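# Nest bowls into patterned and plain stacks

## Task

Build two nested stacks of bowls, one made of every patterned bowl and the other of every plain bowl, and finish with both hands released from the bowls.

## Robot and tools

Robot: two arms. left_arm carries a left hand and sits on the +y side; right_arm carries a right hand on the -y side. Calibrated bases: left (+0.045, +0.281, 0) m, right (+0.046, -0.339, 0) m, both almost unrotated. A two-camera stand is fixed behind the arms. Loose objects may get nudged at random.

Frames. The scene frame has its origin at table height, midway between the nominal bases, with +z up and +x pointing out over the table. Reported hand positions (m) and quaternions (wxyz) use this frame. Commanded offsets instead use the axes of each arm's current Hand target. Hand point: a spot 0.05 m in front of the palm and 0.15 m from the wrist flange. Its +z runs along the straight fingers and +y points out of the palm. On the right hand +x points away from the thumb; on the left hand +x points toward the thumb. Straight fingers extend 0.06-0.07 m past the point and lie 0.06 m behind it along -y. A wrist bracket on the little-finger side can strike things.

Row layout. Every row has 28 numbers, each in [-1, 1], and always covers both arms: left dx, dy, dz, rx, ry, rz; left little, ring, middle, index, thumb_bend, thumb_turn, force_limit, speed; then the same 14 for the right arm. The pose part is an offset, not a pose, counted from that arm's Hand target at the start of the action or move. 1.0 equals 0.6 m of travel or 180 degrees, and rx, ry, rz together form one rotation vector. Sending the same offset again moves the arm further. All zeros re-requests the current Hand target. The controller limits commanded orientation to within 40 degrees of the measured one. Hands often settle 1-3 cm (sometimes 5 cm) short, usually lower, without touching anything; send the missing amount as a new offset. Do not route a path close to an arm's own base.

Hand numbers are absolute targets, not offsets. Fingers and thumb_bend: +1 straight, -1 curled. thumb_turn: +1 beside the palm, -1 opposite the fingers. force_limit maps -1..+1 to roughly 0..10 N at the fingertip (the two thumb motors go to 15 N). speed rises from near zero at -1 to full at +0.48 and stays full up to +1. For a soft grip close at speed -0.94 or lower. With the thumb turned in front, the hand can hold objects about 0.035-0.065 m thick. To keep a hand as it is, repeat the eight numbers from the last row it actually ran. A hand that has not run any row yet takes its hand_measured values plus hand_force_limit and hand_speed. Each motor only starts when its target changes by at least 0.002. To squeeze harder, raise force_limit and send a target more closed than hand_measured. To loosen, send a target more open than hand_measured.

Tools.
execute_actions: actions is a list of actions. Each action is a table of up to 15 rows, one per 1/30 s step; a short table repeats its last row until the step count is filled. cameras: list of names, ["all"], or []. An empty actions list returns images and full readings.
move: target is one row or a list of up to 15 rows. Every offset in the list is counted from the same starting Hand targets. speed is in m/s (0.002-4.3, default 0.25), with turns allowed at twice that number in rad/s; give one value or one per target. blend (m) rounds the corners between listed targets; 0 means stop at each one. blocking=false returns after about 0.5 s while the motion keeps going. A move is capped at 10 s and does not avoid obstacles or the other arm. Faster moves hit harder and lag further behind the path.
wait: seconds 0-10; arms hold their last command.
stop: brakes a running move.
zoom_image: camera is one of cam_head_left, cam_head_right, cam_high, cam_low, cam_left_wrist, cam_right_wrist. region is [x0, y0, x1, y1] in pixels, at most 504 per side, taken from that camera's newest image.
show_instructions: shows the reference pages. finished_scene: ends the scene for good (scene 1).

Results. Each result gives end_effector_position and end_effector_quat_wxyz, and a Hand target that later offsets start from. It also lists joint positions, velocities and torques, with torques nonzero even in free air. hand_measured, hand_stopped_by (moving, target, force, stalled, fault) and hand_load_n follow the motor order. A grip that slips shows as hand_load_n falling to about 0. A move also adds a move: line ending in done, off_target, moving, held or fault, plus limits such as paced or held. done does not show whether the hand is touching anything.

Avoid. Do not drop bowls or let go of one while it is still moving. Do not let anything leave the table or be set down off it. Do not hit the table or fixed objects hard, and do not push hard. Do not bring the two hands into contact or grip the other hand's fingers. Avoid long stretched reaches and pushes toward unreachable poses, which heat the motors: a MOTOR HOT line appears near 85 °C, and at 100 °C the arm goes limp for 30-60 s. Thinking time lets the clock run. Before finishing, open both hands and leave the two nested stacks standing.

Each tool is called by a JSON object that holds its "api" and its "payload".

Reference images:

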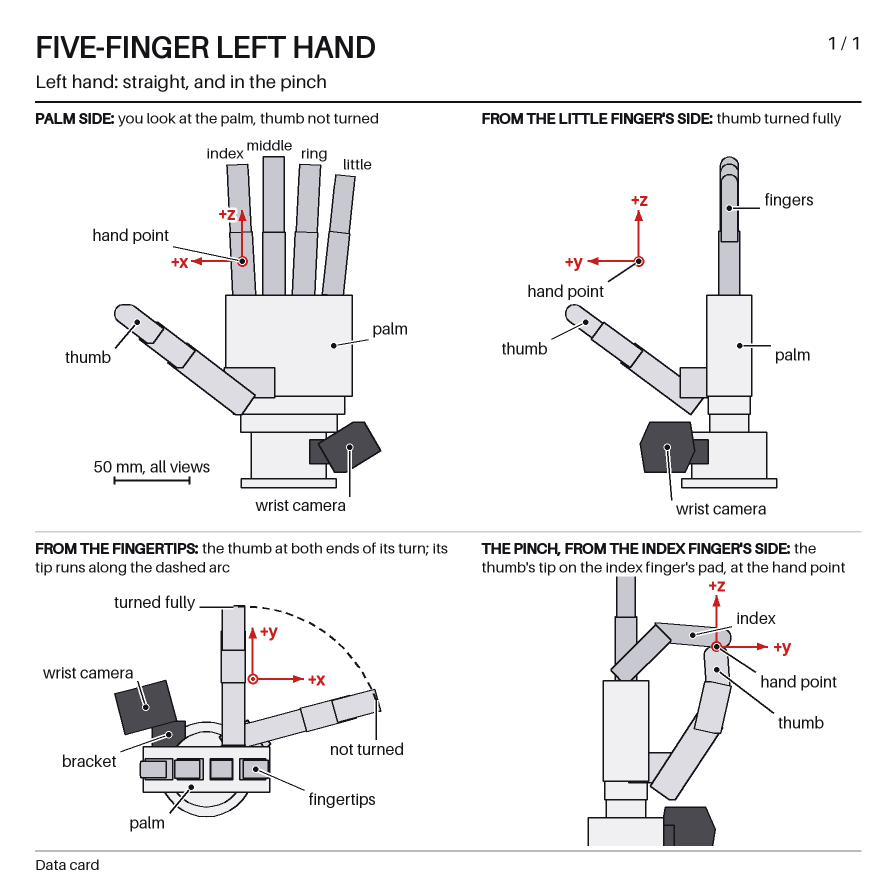

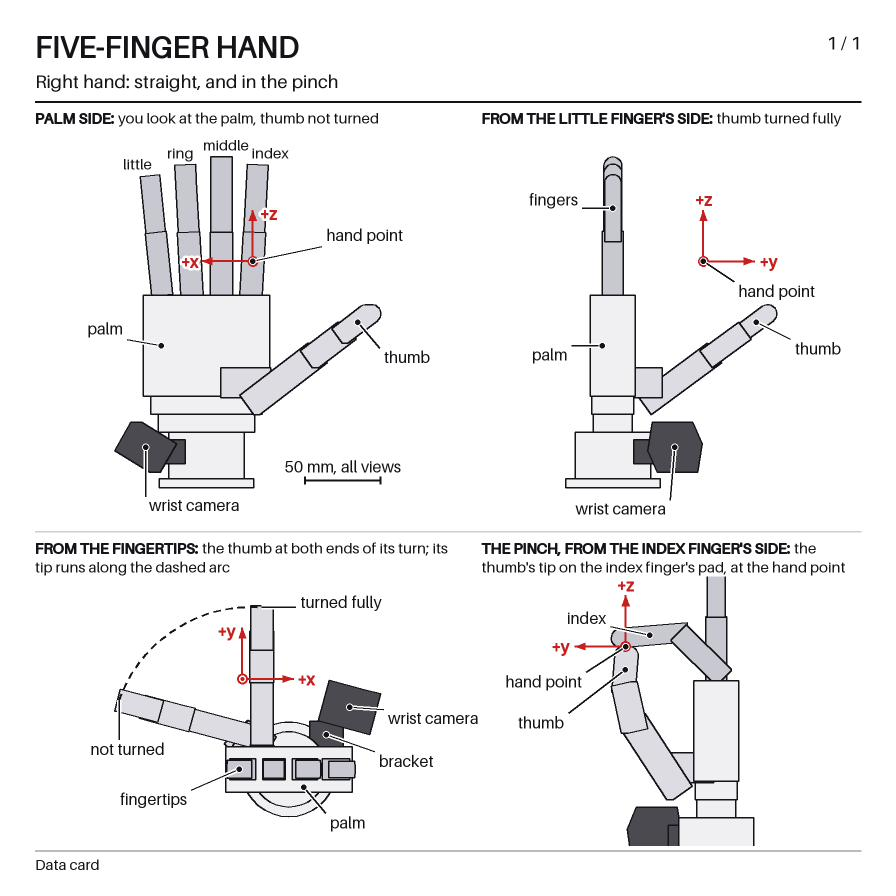

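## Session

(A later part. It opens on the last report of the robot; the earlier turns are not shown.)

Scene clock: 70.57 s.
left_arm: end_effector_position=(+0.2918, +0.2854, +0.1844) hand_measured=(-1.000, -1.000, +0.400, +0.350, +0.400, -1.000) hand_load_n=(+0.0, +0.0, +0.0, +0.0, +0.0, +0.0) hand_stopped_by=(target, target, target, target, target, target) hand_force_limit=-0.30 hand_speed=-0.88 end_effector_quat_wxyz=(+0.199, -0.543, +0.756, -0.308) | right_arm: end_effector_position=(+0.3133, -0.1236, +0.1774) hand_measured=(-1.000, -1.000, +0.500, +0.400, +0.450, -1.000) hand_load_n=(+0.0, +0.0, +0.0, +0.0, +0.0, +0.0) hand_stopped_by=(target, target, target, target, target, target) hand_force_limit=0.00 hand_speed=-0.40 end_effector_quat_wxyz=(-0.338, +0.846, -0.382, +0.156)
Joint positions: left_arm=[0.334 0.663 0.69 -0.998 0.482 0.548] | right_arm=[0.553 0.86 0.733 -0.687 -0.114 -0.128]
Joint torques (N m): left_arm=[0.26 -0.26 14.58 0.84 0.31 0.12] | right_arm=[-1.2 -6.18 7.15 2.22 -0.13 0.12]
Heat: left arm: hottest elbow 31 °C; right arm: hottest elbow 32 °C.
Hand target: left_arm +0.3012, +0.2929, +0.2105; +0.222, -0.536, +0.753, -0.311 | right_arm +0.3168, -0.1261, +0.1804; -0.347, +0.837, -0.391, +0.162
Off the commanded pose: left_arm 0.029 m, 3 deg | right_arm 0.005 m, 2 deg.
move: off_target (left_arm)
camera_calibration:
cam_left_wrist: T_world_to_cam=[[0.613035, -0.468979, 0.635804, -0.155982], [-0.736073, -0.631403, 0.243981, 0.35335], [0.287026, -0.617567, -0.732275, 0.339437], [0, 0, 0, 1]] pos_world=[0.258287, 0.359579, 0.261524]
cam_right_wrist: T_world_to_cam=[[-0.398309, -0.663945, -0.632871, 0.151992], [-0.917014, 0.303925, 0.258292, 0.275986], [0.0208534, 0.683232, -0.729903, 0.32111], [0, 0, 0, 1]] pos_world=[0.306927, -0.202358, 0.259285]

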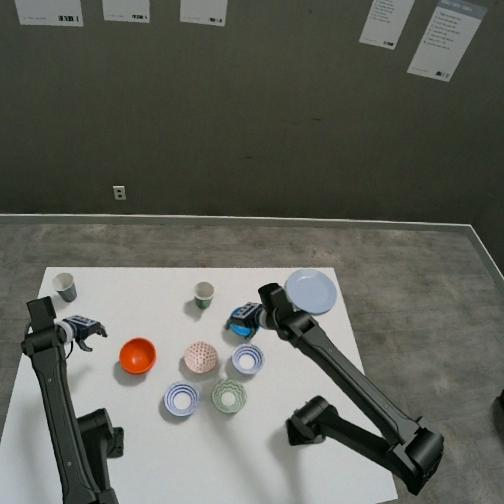

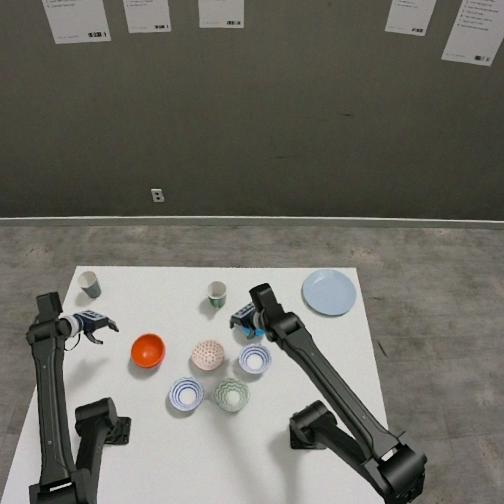

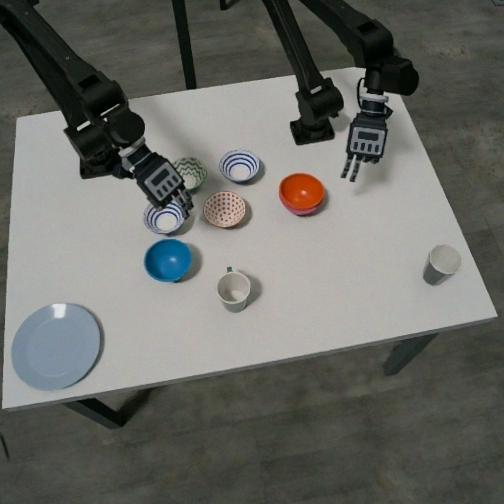

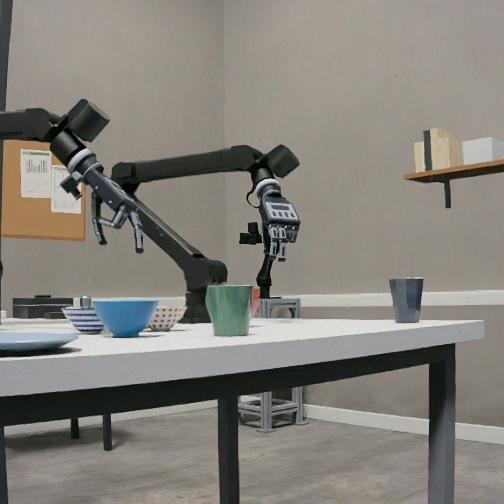

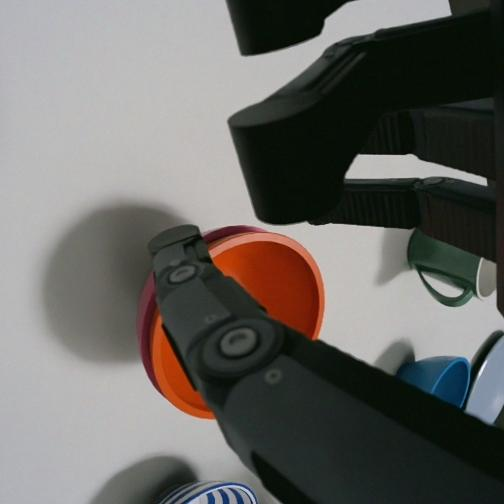

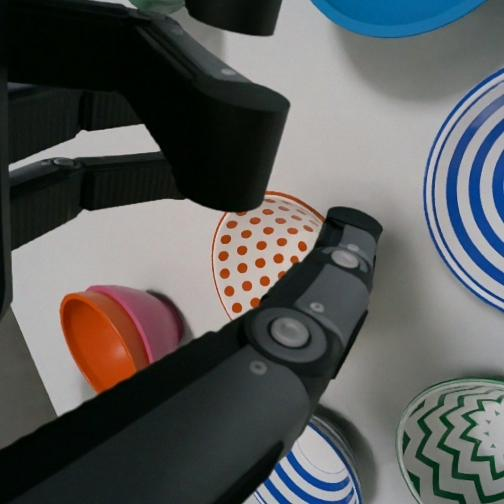

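{"api": "zoom_image", "payload": {"camera": "cam_right_wrist", "region": [374, 40, 504, 340]}}

Scaled by 1.680 from the camera's 504x504 image, which has a finer 720x720 frame.

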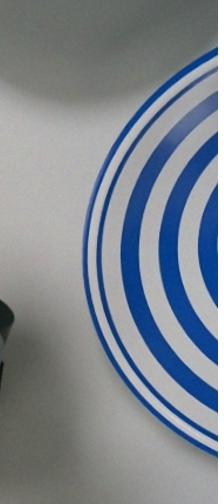

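{"api": "move", "payload": {"target": [0, 0, 0, 0, 0, 0, -1, -1, 0.4, 0.35, 0.4, -1, -0.3, -0.88, 0.0028, 0.0943, 0.1070, 0, 0, 0, -1, -1, 0.5, 0.4, 0.45, -1, 0, -0.4], "speed": 0.08, "cameras": ["cam_right_wrist", "cam_low", "cam_high"]}}

Scene clock: 74.23 s.
left_arm: end_effector_position=(+0.2918, +0.2854, +0.1844) hand_measured=(-1.000, -1.000, +0.400, +0.350, +0.400, -1.000) hand_load_n=(+0.0, +0.0, +0.0, +0.0, +0.0, +0.0) hand_stopped_by=(target, target, target, target, target, target) hand_force_limit=-0.30 hand_speed=-0.88 end_effector_quat_wxyz=(+0.199, -0.543, +0.756, -0.308) | right_arm: end_effector_position=(+0.3180, -0.1214, +0.0991) hand_measured=(-1.000, -1.000, +0.500, +0.400, +0.450, -1.000) hand_load_n=(+0.0, +0.0, +0.0, +0.0, +0.0, +0.0) hand_stopped_by=(target, target, target, target, target, target) hand_force_limit=0.00 hand_speed=-0.40 end_effector_quat_wxyz=(-0.347, +0.842, -0.381, +0.162)
Joint positions: left_arm=[0.334 0.663 0.69 -0.998 0.482 0.548] | right_arm=[0.551 0.933 0.548 -0.408 -0.115 -0.128]
Joint torques (N m): left_arm=[0.15 -0.15 14.57 0.88 0.31 0.13] | right_arm=[-1.2 -4.48 6.82 2.17 -0.17 0.11]
Heat: left arm: hottest elbow 31 °C; right arm: hottest elbow 32 °C.
Hand target: left_arm +0.3012, +0.2929, +0.2105; +0.222, -0.536, +0.753, -0.311 | right_arm +0.3220, -0.1239, +0.0950; -0.347, +0.837, -0.391, +0.162
Off the commanded pose: left_arm 0.029 m, 3 deg | right_arm 0.006 m, 1 deg.
move: off_target (left_arm)
camera_calibration:
cam_right_wrist: T_world_to_cam=[[-0.387454, -0.655484, -0.648244, 0.104817], [-0.921211, 0.302241, 0.244989, 0.30236], [0.0353398, 0.692092, -0.720944, 0.257873], [0, 0, 0, 1]] pos_world=[0.310036, -0.201152, 0.179785]
Images, in order (width x height): cam_high 504x504, cam_low 504x504, cam_right_wrist 504x504.

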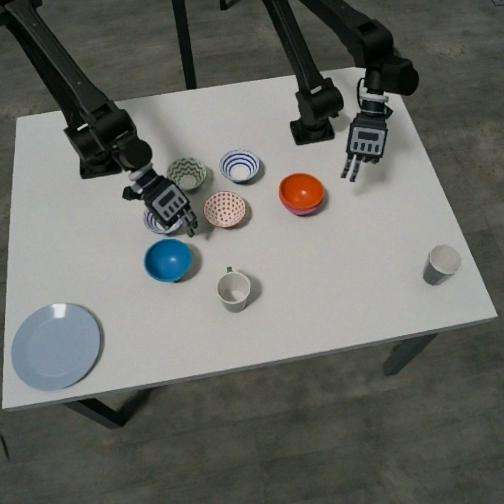

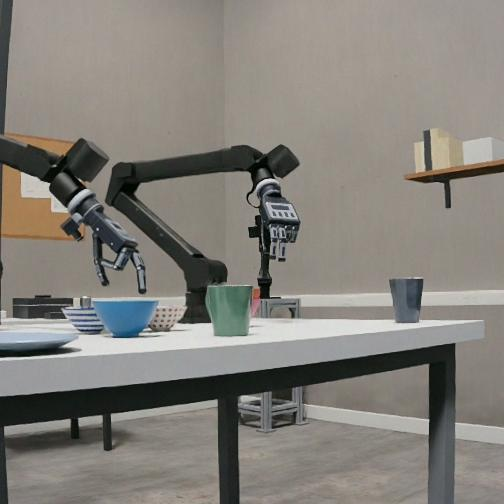

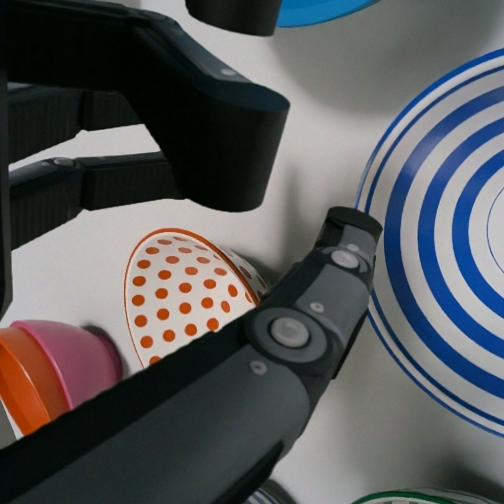

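{"api": "zoom_image", "payload": {"camera": "cam_right_wrist", "region": [304, 20, 504, 220]}}

{"api": "zoom_image", "payload": {"camera": "cam_right_wrist", "region": [304, 260, 504, 460]}}

Scaled by 2.520 from the camera's 504x504 image, which has a finer 720x720 frame.

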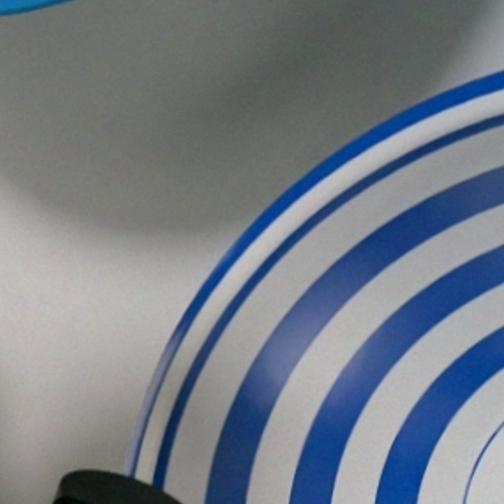

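Scaled by 2.520 from the camera's 504x504 image, which has a finer 720x720 frame.

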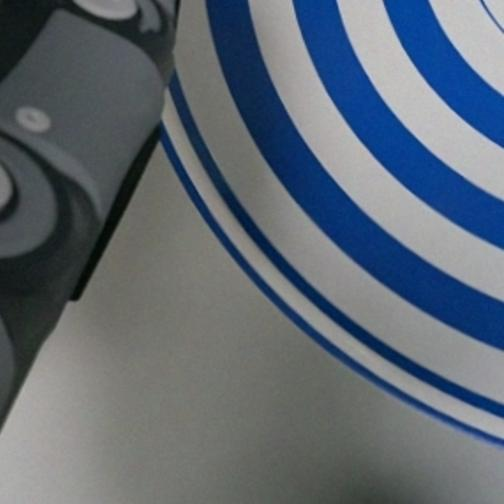

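{"api": "move", "payload": {"target": [0, 0, 0, 0, 0, 0, -1, -1, 0.4, 0.35, 0.4, -1, -0.3, -0.88, 0.002, 0.0672, 0.0648, 0, 0, 0, -1, -1, 0.5, 0.4, 0.45, -1, 0, -0.4], "speed": 0.07, "cameras": ["cam_right_wrist", "cam_low", "cam_high"]}}

{"api": "zoom_image", "payload": {"camera": "cam_low", "region": [20, 200, 180, 360]}}

Scene clock: 77.03 s.
left_arm: end_effector_position=(+0.2918, +0.2854, +0.1844) hand_measured=(-1.000, -1.000, +0.400, +0.350, +0.400, -1.000) hand_load_n=(+0.0, +0.5, +0.0, +0.0, +0.0, +0.0) hand_stopped_by=(target, target, target, target, target, target) hand_force_limit=-0.30 hand_speed=-0.88 end_effector_quat_wxyz=(+0.199, -0.543, +0.756, -0.308) | right_arm: end_effector_position=(+0.3191, -0.1221, +0.0436) hand_measured=(-1.000, -1.000, +0.500, +0.400, +0.450, -1.000) hand_load_n=(+0.0, +0.0, +0.5, +0.0, +0.0, +0.0) hand_stopped_by=(target, target, target, target, target, target) hand_force_limit=0.00 hand_speed=-0.40 end_effector_quat_wxyz=(-0.348, +0.841, -0.382, +0.162)
Joint positions: left_arm=[0.334 0.663 0.69 -0.998 0.482 0.548] | right_arm=[0.545 1.043 0.443 -0.191 -0.119 -0.128]
Joint torques (N m): left_arm=[0.26 -0.32 14.57 0.85 0.32 0.13] | right_arm=[-1.14 -4.95 6.13 2.41 -0.17 0.08]
Heat: left arm: hottest elbow 32 °C; right arm: hottest elbow 32 °C.
Hand target: left_arm +0.3012, +0.2929, +0.2105; +0.222, -0.536, +0.753, -0.311 | right_arm +0.3220, -0.1256, +0.0389; -0.347, +0.837, -0.391, +0.162
Off the commanded pose: left_arm 0.029 m, 3 deg | right_arm 0.006 m, 1 deg.
move: off_target (left_arm)
camera_calibration:
cam_right_wrist: T_world_to_cam=[[-0.389562, -0.652598, -0.64989, 0.0699215], [-0.920251, 0.304268, 0.246088, 0.317084], [0.0371442, 0.693928, -0.719085, 0.217888], [0, 0, 0, 1]] pos_world=[0.310942, -0.202047, 0.124091]
Images, in order (width x height): cam_high 504x504, cam_low 504x504, cam_right_wrist 504x504.

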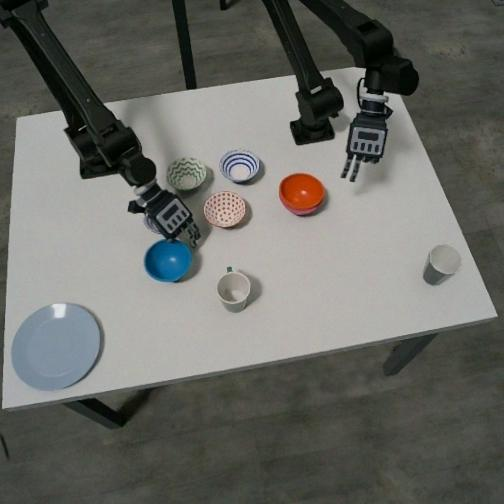

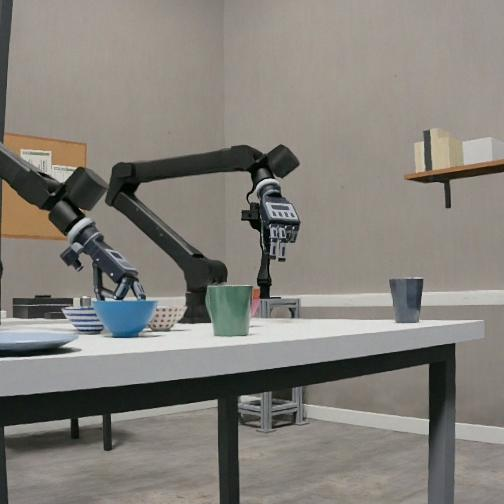

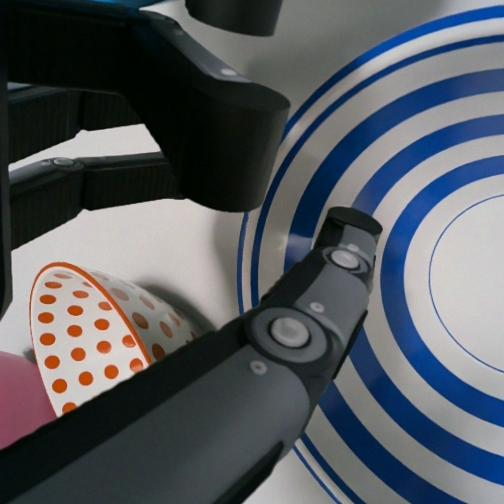

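Scaled by 3.150 from the camera's 504x504 image, which has a finer 720x720 frame.

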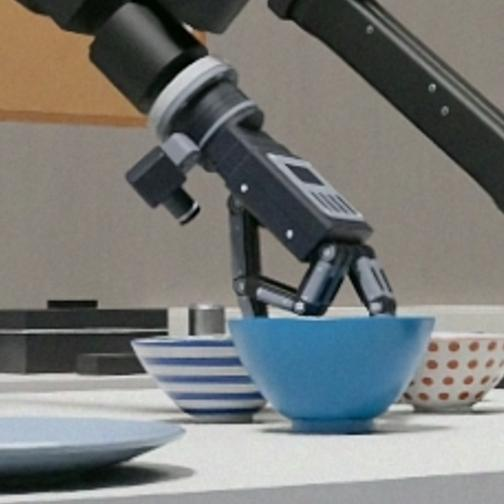

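{"api": "move", "payload": {"target": [0, 0, 0, 0, 0, 0, -1, -1, 0.4, 0.35, 0.4, -1, -0.3, -0.88, 0,0,0, 0, 0, 0, -1, -1, -0.6, -0.7, 0.2, -1, -0.3, -0.92], "speed": 0.07, "cameras": ["cam_right_wrist", "cam_low", "cam_high"]}}

Scene clock: 81.10 s.
left_arm: end_effector_position=(+0.2918, +0.2854, +0.1844) hand_measured=(-1.000, -1.000, +0.400, +0.350, +0.400, -1.000) hand_load_n=(+0.0, +0.0, +0.0, +0.0, +0.0, +0.0) hand_stopped_by=(target, target, target, target, target, target) hand_force_limit=-0.30 hand_speed=-0.88 end_effector_quat_wxyz=(+0.199, -0.543, +0.756, -0.308) | right_arm: end_effector_position=(+0.3191, -0.1220, +0.0433) hand_measured=(-1.000, -1.000, -0.202, -0.234, +0.200, -1.000) hand_load_n=(+0.0, +0.0, +4.0, +3.0, +1.5, +0.0) hand_stopped_by=(target, target, force, force, target, target) hand_force_limit=-0.30 hand_speed=-0.92 end_effector_quat_wxyz=(-0.348, +0.841, -0.382, +0.161)
Joint positions: left_arm=[0.334 0.663 0.69 -0.998 0.482 0.548] | right_arm=[0.545 1.044 0.443 -0.19 -0.119 -0.128]
Joint torques (N m): left_arm=[0.21 -0.38 14.54 0.88 0.32 0.12] | right_arm=[-1.2 -4.95 6.15 2.29 -0.15 0.07]
Heat: left arm: hottest elbow 33 °C; right arm: hottest elbow 32 °C.
Hand target: left_arm +0.3012, +0.2929, +0.2105; +0.222, -0.536, +0.753, -0.311 | right_arm +0.3220, -0.1255, +0.0389; -0.347, +0.837, -0.391, +0.162
Off the commanded pose: left_arm 0.029 m, 3 deg | right_arm 0.006 m, 1 deg.
move: off_target (left_arm)
camera_calibration:
cam_right_wrist: T_world_to_cam=[[-0.389565, -0.652679, -0.649807, 0.0698308], [-0.920282, 0.303697, 0.246678, 0.316922], [0.0363429, 0.694102, -0.718958, 0.217945], [0, 0, 0, 1]] pos_world=[0.310941, -0.201947, 0.123892]
Images, in order (width x height): cam_high 504x504, cam_low 504x504, cam_right_wrist 504x504.

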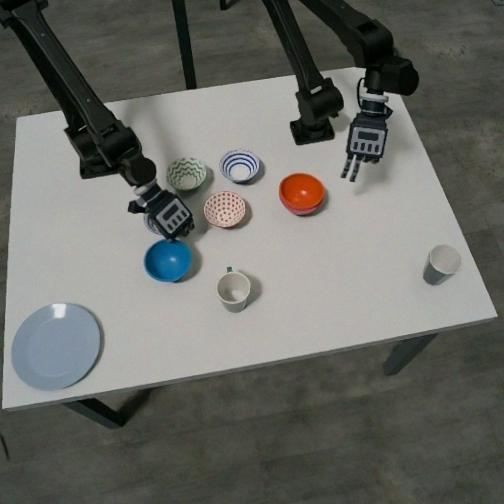

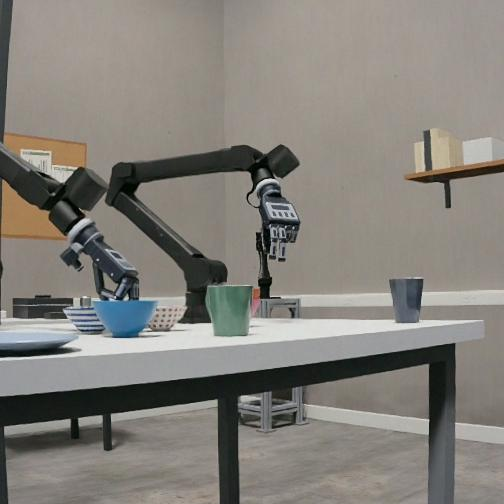

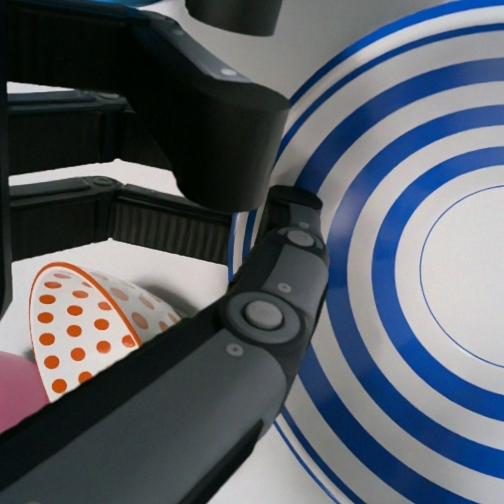

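{"api": "move", "payload": {"target": [0, 0, 0, 0, 0, 0, -1, -1, 0.4, 0.35, 0.4, -1, -0.3, -0.88, 0,-0.165,-0.165, 0, 0, 0, -1, -1, -0.6, -0.7, 0.2, -1, -0.3, -0.92], "speed": 0.07, "cameras": ["cam_right_wrist", "cam_low", "cam_head_right"]}}

Scene clock: 84.70 s.
left_arm: end_effector_position=(+0.2918, +0.2854, +0.1844) hand_measured=(-1.000, -1.000, +0.400, +0.350, +0.400, -1.000) hand_load_n=(+0.0, +0.0, +0.0, +0.5, +0.0, +0.0) hand_stopped_by=(target, target, target, target, target, target) hand_force_limit=-0.30 hand_speed=-0.88 end_effector_quat_wxyz=(+0.199, -0.543, +0.756, -0.308) | right_arm: end_effector_position=(+0.3012, -0.1326, +0.1396) hand_measured=(-1.000, -1.000, -0.200, -0.234, +0.202, -1.000) hand_load_n=(+0.0, +0.0, +8.5, +1.0, +8.0, +1.0) hand_stopped_by=(target, target, force, force, target, target) hand_force_limit=-0.30 hand_speed=-0.92 end_effector_quat_wxyz=(-0.317, +0.853, -0.390, +0.140)
Joint positions: left_arm=[0.334 0.663 0.69 -0.998 0.482 0.548] | right_arm=[0.545 0.873 0.658 -0.657 -0.12 -0.128]
Joint torques (N m): left_arm=[0.21 -0.15 14.57 0.85 0.31 0.11] | right_arm=[-1.2 -6.36 12.08 1.37 -0.11 0.07]
Heat: left arm: hottest elbow 33 °C; right arm: hottest elbow 33 °C.
Hand target: left_arm +0.3012, +0.2929, +0.2105; +0.222, -0.536, +0.753, -0.311 | right_arm +0.3221, -0.1255, +0.1791; -0.347, +0.837, -0.391, +0.162
Off the commanded pose: left_arm 0.029 m, 3 deg | right_arm 0.045 m, 5 deg.
move: off_target (left_arm, right_arm)
camera_calibration:
cam_right_wrist: T_world_to_cam=[[-0.432851, -0.678635, -0.593376, 0.120186], [-0.901339, 0.314778, 0.297495, 0.268715], [-0.0151084, 0.663604, -0.747932, 0.310632], [0, 0, 0, 1]] pos_world=[0.298919, -0.20916, 0.223706]
Images, in order (width x height): cam_head_right 504x504, cam_low 504x504, cam_right_wrist 504x504.

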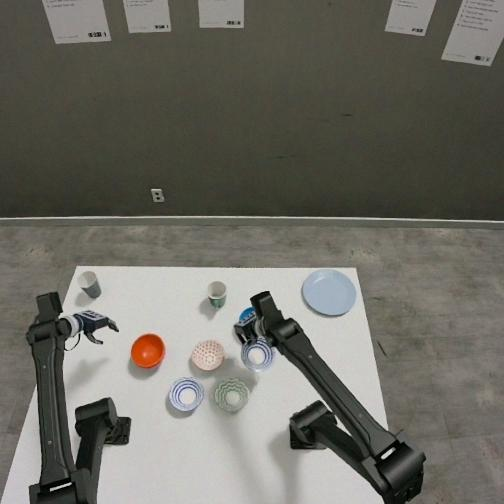

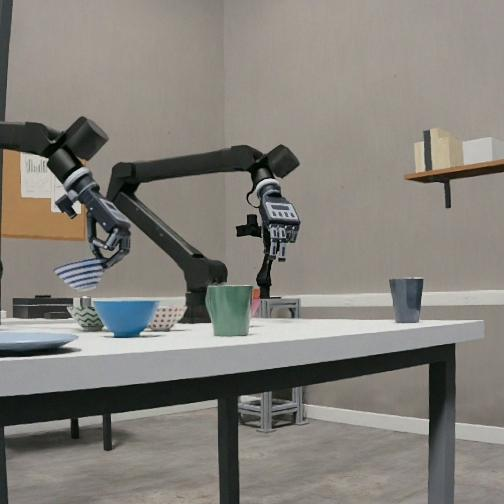

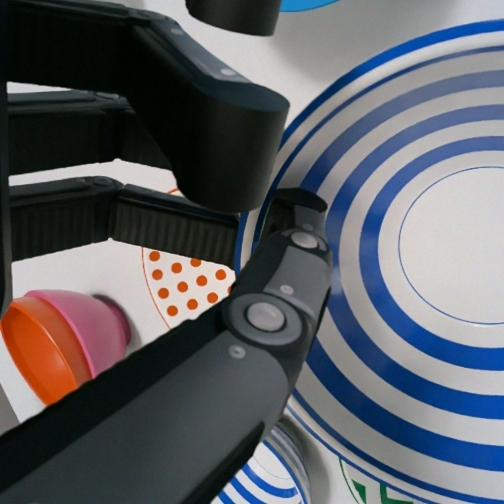

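{"api": "zoom_image", "payload": {"camera": "cam_low", "region": [20, 190, 180, 350]}}

{"api": "zoom_image", "payload": {"camera": "cam_head_right", "region": [170, 290, 310, 430]}}

Scaled by 3.150 from the camera's 504x504 image, which has a finer 720x720 frame.

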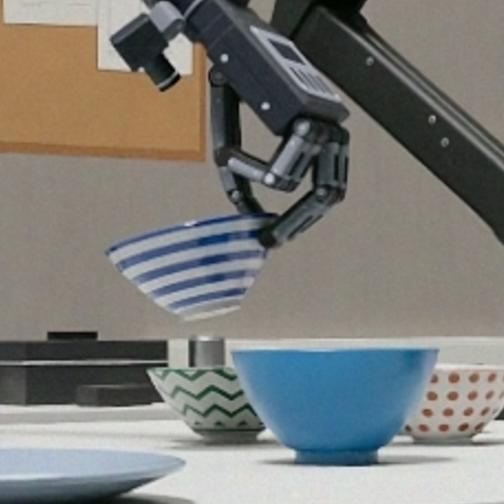

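Scaled by 3.600 from the camera's 504x504 image, which has a finer 720x720 frame.

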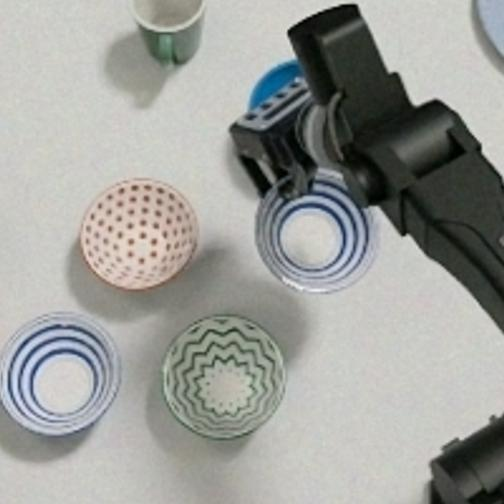

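{"api": "move", "payload": {"target": [0, 0, 0, 0, 0, 0, -1, -1, 0.4, 0.35, 0.4, -1, -0.3, -0.88, -0.1922,-0.0948,0.1515, 0.0694, 0, 0, -1, -1, -0.6, -0.75, 0.2, -1, -0.3, -0.92], "speed": 0.08, "cameras": ["all"]}}

Scene clock: 89.47 s.
left_arm: end_effector_position=(+0.2918, +0.2854, +0.1844) hand_measured=(-1.000, -1.000, +0.400, +0.350, +0.400, -1.000) hand_load_n=(+0.0, +0.0, +0.0, +0.0, +0.0, +0.0) hand_stopped_by=(target, target, target, target, target, target) hand_force_limit=-0.30 hand_speed=-0.88 end_effector_quat_wxyz=(+0.199, -0.543, +0.756, -0.308) | right_arm: end_effector_position=(+0.3174, +0.0060, +0.1269) hand_measured=(-1.000, -1.000, -0.200, -0.248, +0.202, -1.000) hand_load_n=(+0.0, +0.0, +7.5, +4.0, +8.0, +0.0) hand_stopped_by=(target, target, force, force, target, target) hand_force_limit=-0.30 hand_speed=-0.92 end_effector_quat_wxyz=(-0.405, +0.810, -0.373, +0.201)
Joint positions: left_arm=[0.334 0.663 0.69 -0.998 0.482 0.548] | right_arm=[0.906 1.099 0.658 -0.204 0.179 0.103]
Joint torques (N m): left_arm=[0.38 -0.21 14.56 0.88 0.32 0.11] | right_arm=[0.73 -7.3 10.59 2.84 0.23 0.18]
Heat: left arm: hottest elbow 34 °C; right arm: hottest elbow 33 °C.
Hand target: left_arm +0.3012, +0.2929, +0.2105; +0.222, -0.536, +0.753, -0.311 | right_arm +0.3281, +0.0300, +0.1550; -0.436, +0.794, -0.371, +0.203
Off the commanded pose: left_arm 0.029 m, 3 deg | right_arm 0.039 m, 4 deg.
move: off_target (left_arm, right_arm)
camera_calibration:
cam_left_wrist: T_world_to_cam=[[0.613035, -0.468979, 0.635804, -0.155982], [-0.736073, -0.631403, 0.243981, 0.35335], [0.287026, -0.617567, -0.732275, 0.339437], [0, 0, 0, 1]] pos_world=[0.258287, 0.359579, 0.261524]
cam_right_wrist: T_world_to_cam=[[-0.311431, -0.588194, -0.74635, 0.194162], [-0.940609, 0.30251, 0.154083, 0.274198], [0.135147, 0.75001, -0.647472, 0.148471], [0, 0, 0, 1]] pos_world=[0.298316, -0.0800977, 0.198795]

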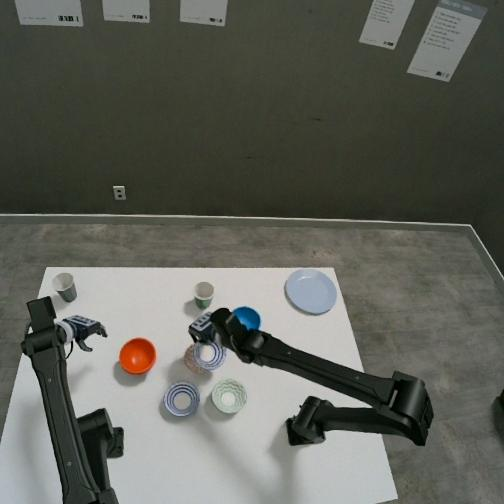

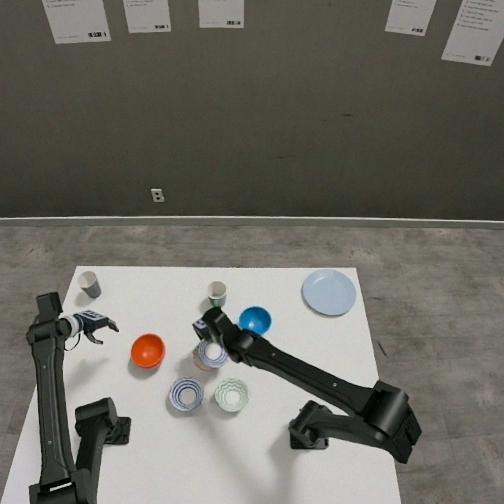

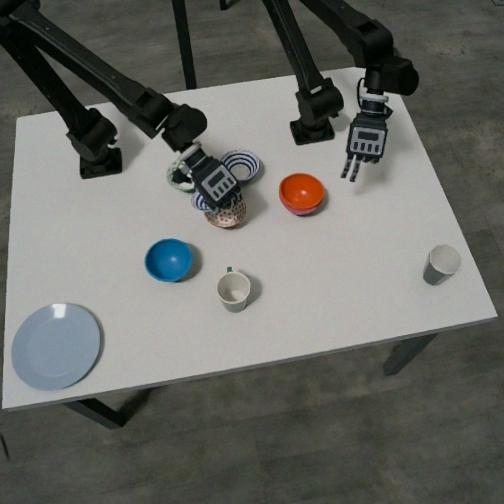

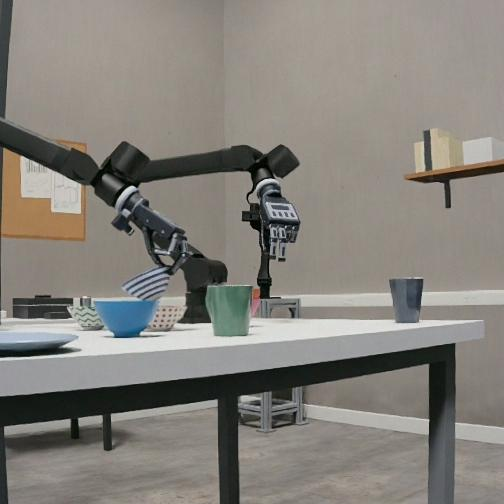

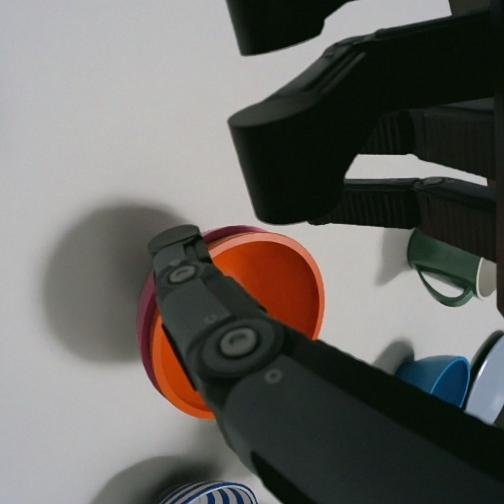

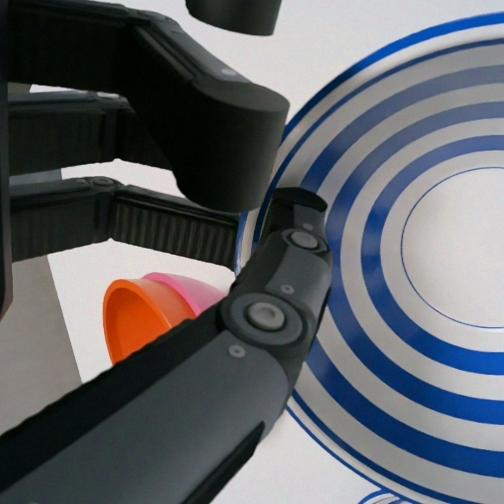

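{"api": "move", "payload": {"target": [0, 0, 0, 0, 0, 0, -1, -1, 0.4, 0.35, 0.4, -1, -0.3, -0.88, -0.0149,-0.0114,0.0179, -0.111, 0, 0, -1, -1, -0.6, -0.75, 0.2, -1, -0.3, -0.92], "speed": 0.08, "cameras": ["cam_low","cam_head_right","cam_head_left","cam_high", "cam_right_wrist"]}}

{"api": "zoom_image", "payload": {"camera": "cam_low", "region": [80, 200, 240, 360]}}

{"api": "zoom_image", "payload": {"camera": "cam_head_right", "region": [150, 290, 290, 430]}}

{"api": "zoom_image", "payload": {"camera": "cam_head_left", "region": [130, 290, 270, 430]}}

Scene clock: 93.37 s.
left_arm: end_effector_position=(+0.2918, +0.2854, +0.1844) hand_measured=(-1.000, -1.000, +0.400, +0.350, +0.400, -1.000) hand_load_n=(+0.0, +0.0, -0.5, +0.0, +0.0, +0.0) hand_stopped_by=(target, target, target, target, target, target) hand_force_limit=-0.30 hand_speed=-0.88 end_effector_quat_wxyz=(+0.199, -0.543, +0.756, -0.308) | right_arm: end_effector_position=(+0.3157, +0.0252, +0.1278) hand_measured=(-1.000, -1.000, -0.200, -0.248, +0.202, -1.000) hand_load_n=(+0.0, +0.0, +8.5, +4.0, +9.0, +0.5) hand_stopped_by=(target, target, force, force, target, target) hand_force_limit=-0.30 hand_speed=-0.92 end_effector_quat_wxyz=(-0.266, +0.870, -0.394, +0.133)
Joint positions: left_arm=[0.334 0.663 0.69 -0.998 0.482 0.548] | right_arm=[0.906 1.304 0.957 -0.631 0.123 0.144]
Joint torques (N m): left_arm=[0.38 -0.21 14.58 0.9 0.31 0.13] | right_arm=[-0.56 -10.4 11.62 1.14 -0.03 0.16]
Heat: left arm: hottest elbow 34 °C; right arm: hottest elbow 34 °C.
Hand target: left_arm +0.3012, +0.2929, +0.2105; +0.222, -0.536, +0.753, -0.311 | right_arm +0.3322, +0.0451, +0.1551; -0.292, +0.858, -0.401, +0.136
Off the commanded pose: left_arm 0.029 m, 3 deg | right_arm 0.037 m, 3 deg.
move: off_target (left_arm, right_arm)
camera_calibration:
cam_right_wrist: T_world_to_cam=[[-0.467168, -0.726402, -0.504078, 0.227205], [-0.882233, 0.345267, 0.320086, 0.225927], [-0.0584702, 0.594248, -0.802154, 0.219645], [0, 0, 0, 1]] pos_world=[0.318306, -0.0434866, 0.218402]
Images, in order (width x height): cam_head_left 504x504, cam_head_right 504x504, cam_high 504x504, cam_low 504x504, cam_right_wrist 504x504.

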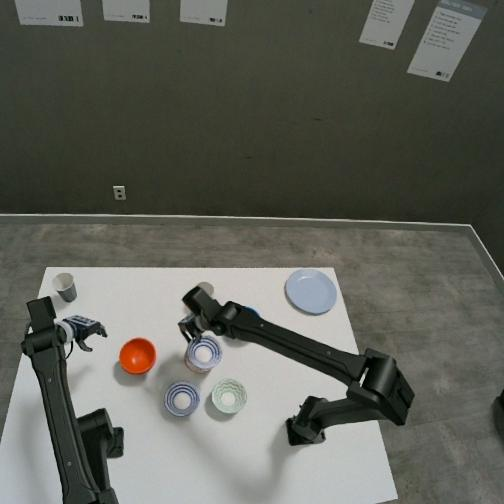

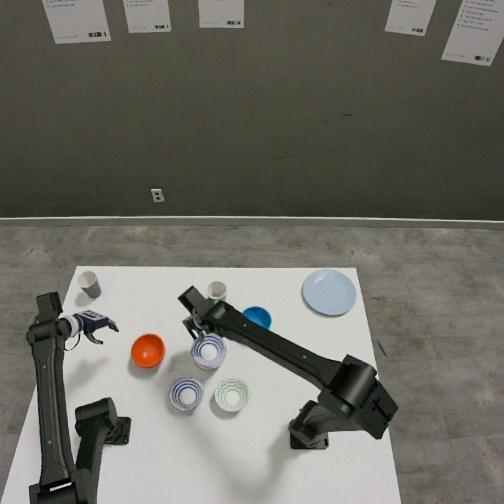

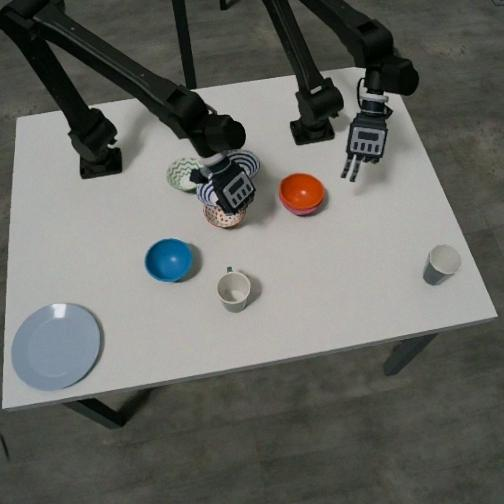

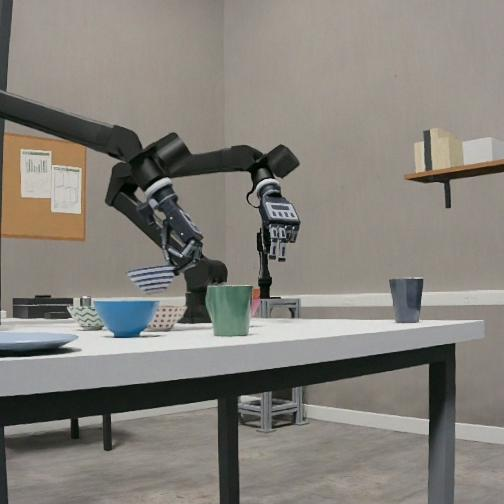

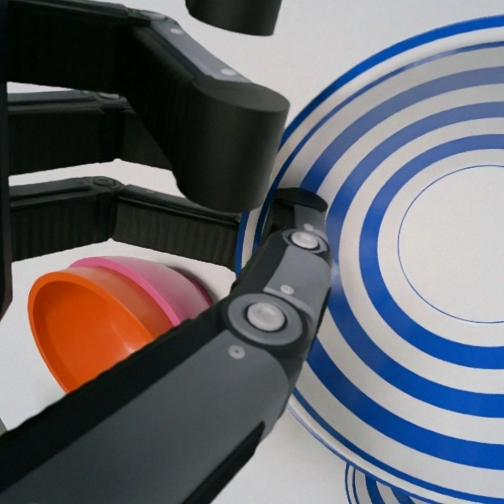

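Scaled by 3.150 from the camera's 504x504 image, which has a finer 720x720 frame.

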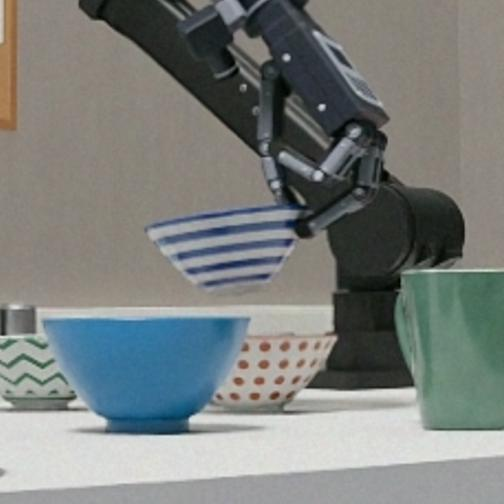

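Scaled by 3.600 from the camera's 504x504 image, which has a finer 720x720 frame.

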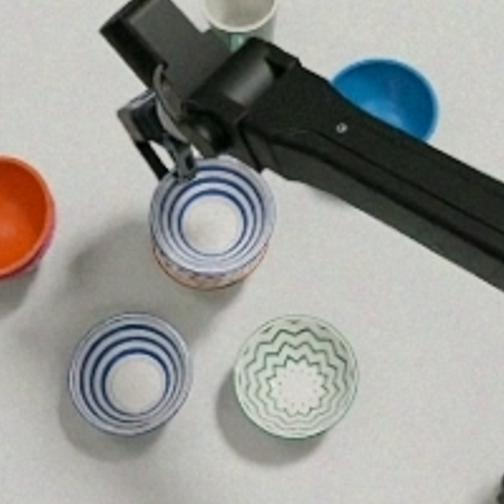

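Scaled by 3.600 from the camera's 504x504 image, which has a finer 720x720 frame.

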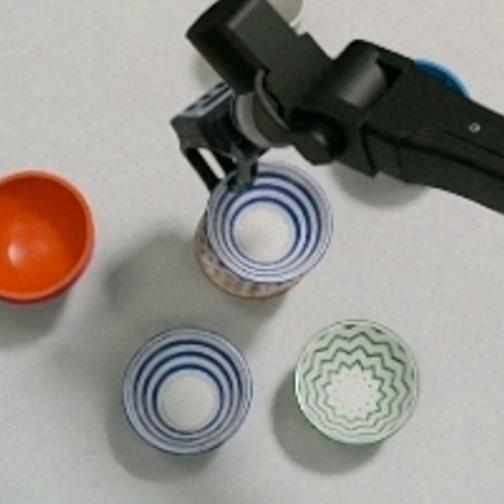

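{"api": "move", "payload": {"target": [0, 0, 0, 0, 0, 0, -1, -1, 0.4, 0.35, 0.4, -1, -0.3, -0.88, 0.0047,0.0152,0.0410, 0, 0, 0, -1, -1, -0.6, -0.75, 0.2, -1, -0.3, -0.92], "speed": 0.06}}

Scene clock: 95.63 s.
left_arm: end_effector_position=(+0.2918, +0.2854, +0.1844) hand_measured=(-1.000, -1.000, +0.400, +0.350, +0.400, -1.000) hand_load_n=(+0.0, +0.0, +0.0, +0.0, +0.0, +0.0) hand_stopped_by=(target, target, target, target, target, target) hand_force_limit=-0.30 hand_speed=-0.88 end_effector_quat_wxyz=(+0.199, -0.543, +0.756, -0.308) | right_arm: end_effector_position=(+0.3229, +0.0349, +0.1134) hand_measured=(-1.000, -1.000, -0.200, -0.248, +0.202, -1.000) hand_load_n=(+0.5, +0.0, +8.5, +4.0, +9.0, +0.0) hand_stopped_by=(target, target, force, force, target, target) hand_force_limit=-0.30 hand_speed=-0.92 end_effector_quat_wxyz=(-0.269, +0.869, -0.394, +0.131)
Joint positions: left_arm=[0.334 0.663 0.69 -0.998 0.482 0.548] | right_arm=[0.904 1.349 0.957 -0.582 0.118 0.144]
Joint torques (N m): left_arm=[0.32 -0.09 14.54 0.83 0.31 0.12] | right_arm=[-1.08 -11.11 9.61 2.14 -0.03 0.08]
Heat: left arm: hottest elbow 34 °C; right arm: hottest elbow 35 °C.
Hand target: left_arm +0.3012, +0.2929, +0.2105; +0.222, -0.536, +0.753, -0.311 | right_arm +0.3399, +0.0477, +0.1299; -0.291, +0.858, -0.401, +0.136
Off the commanded pose: left_arm 0.029 m, 3 deg | right_arm 0.027 m, 3 deg.
move: off_target (left_arm, right_arm)


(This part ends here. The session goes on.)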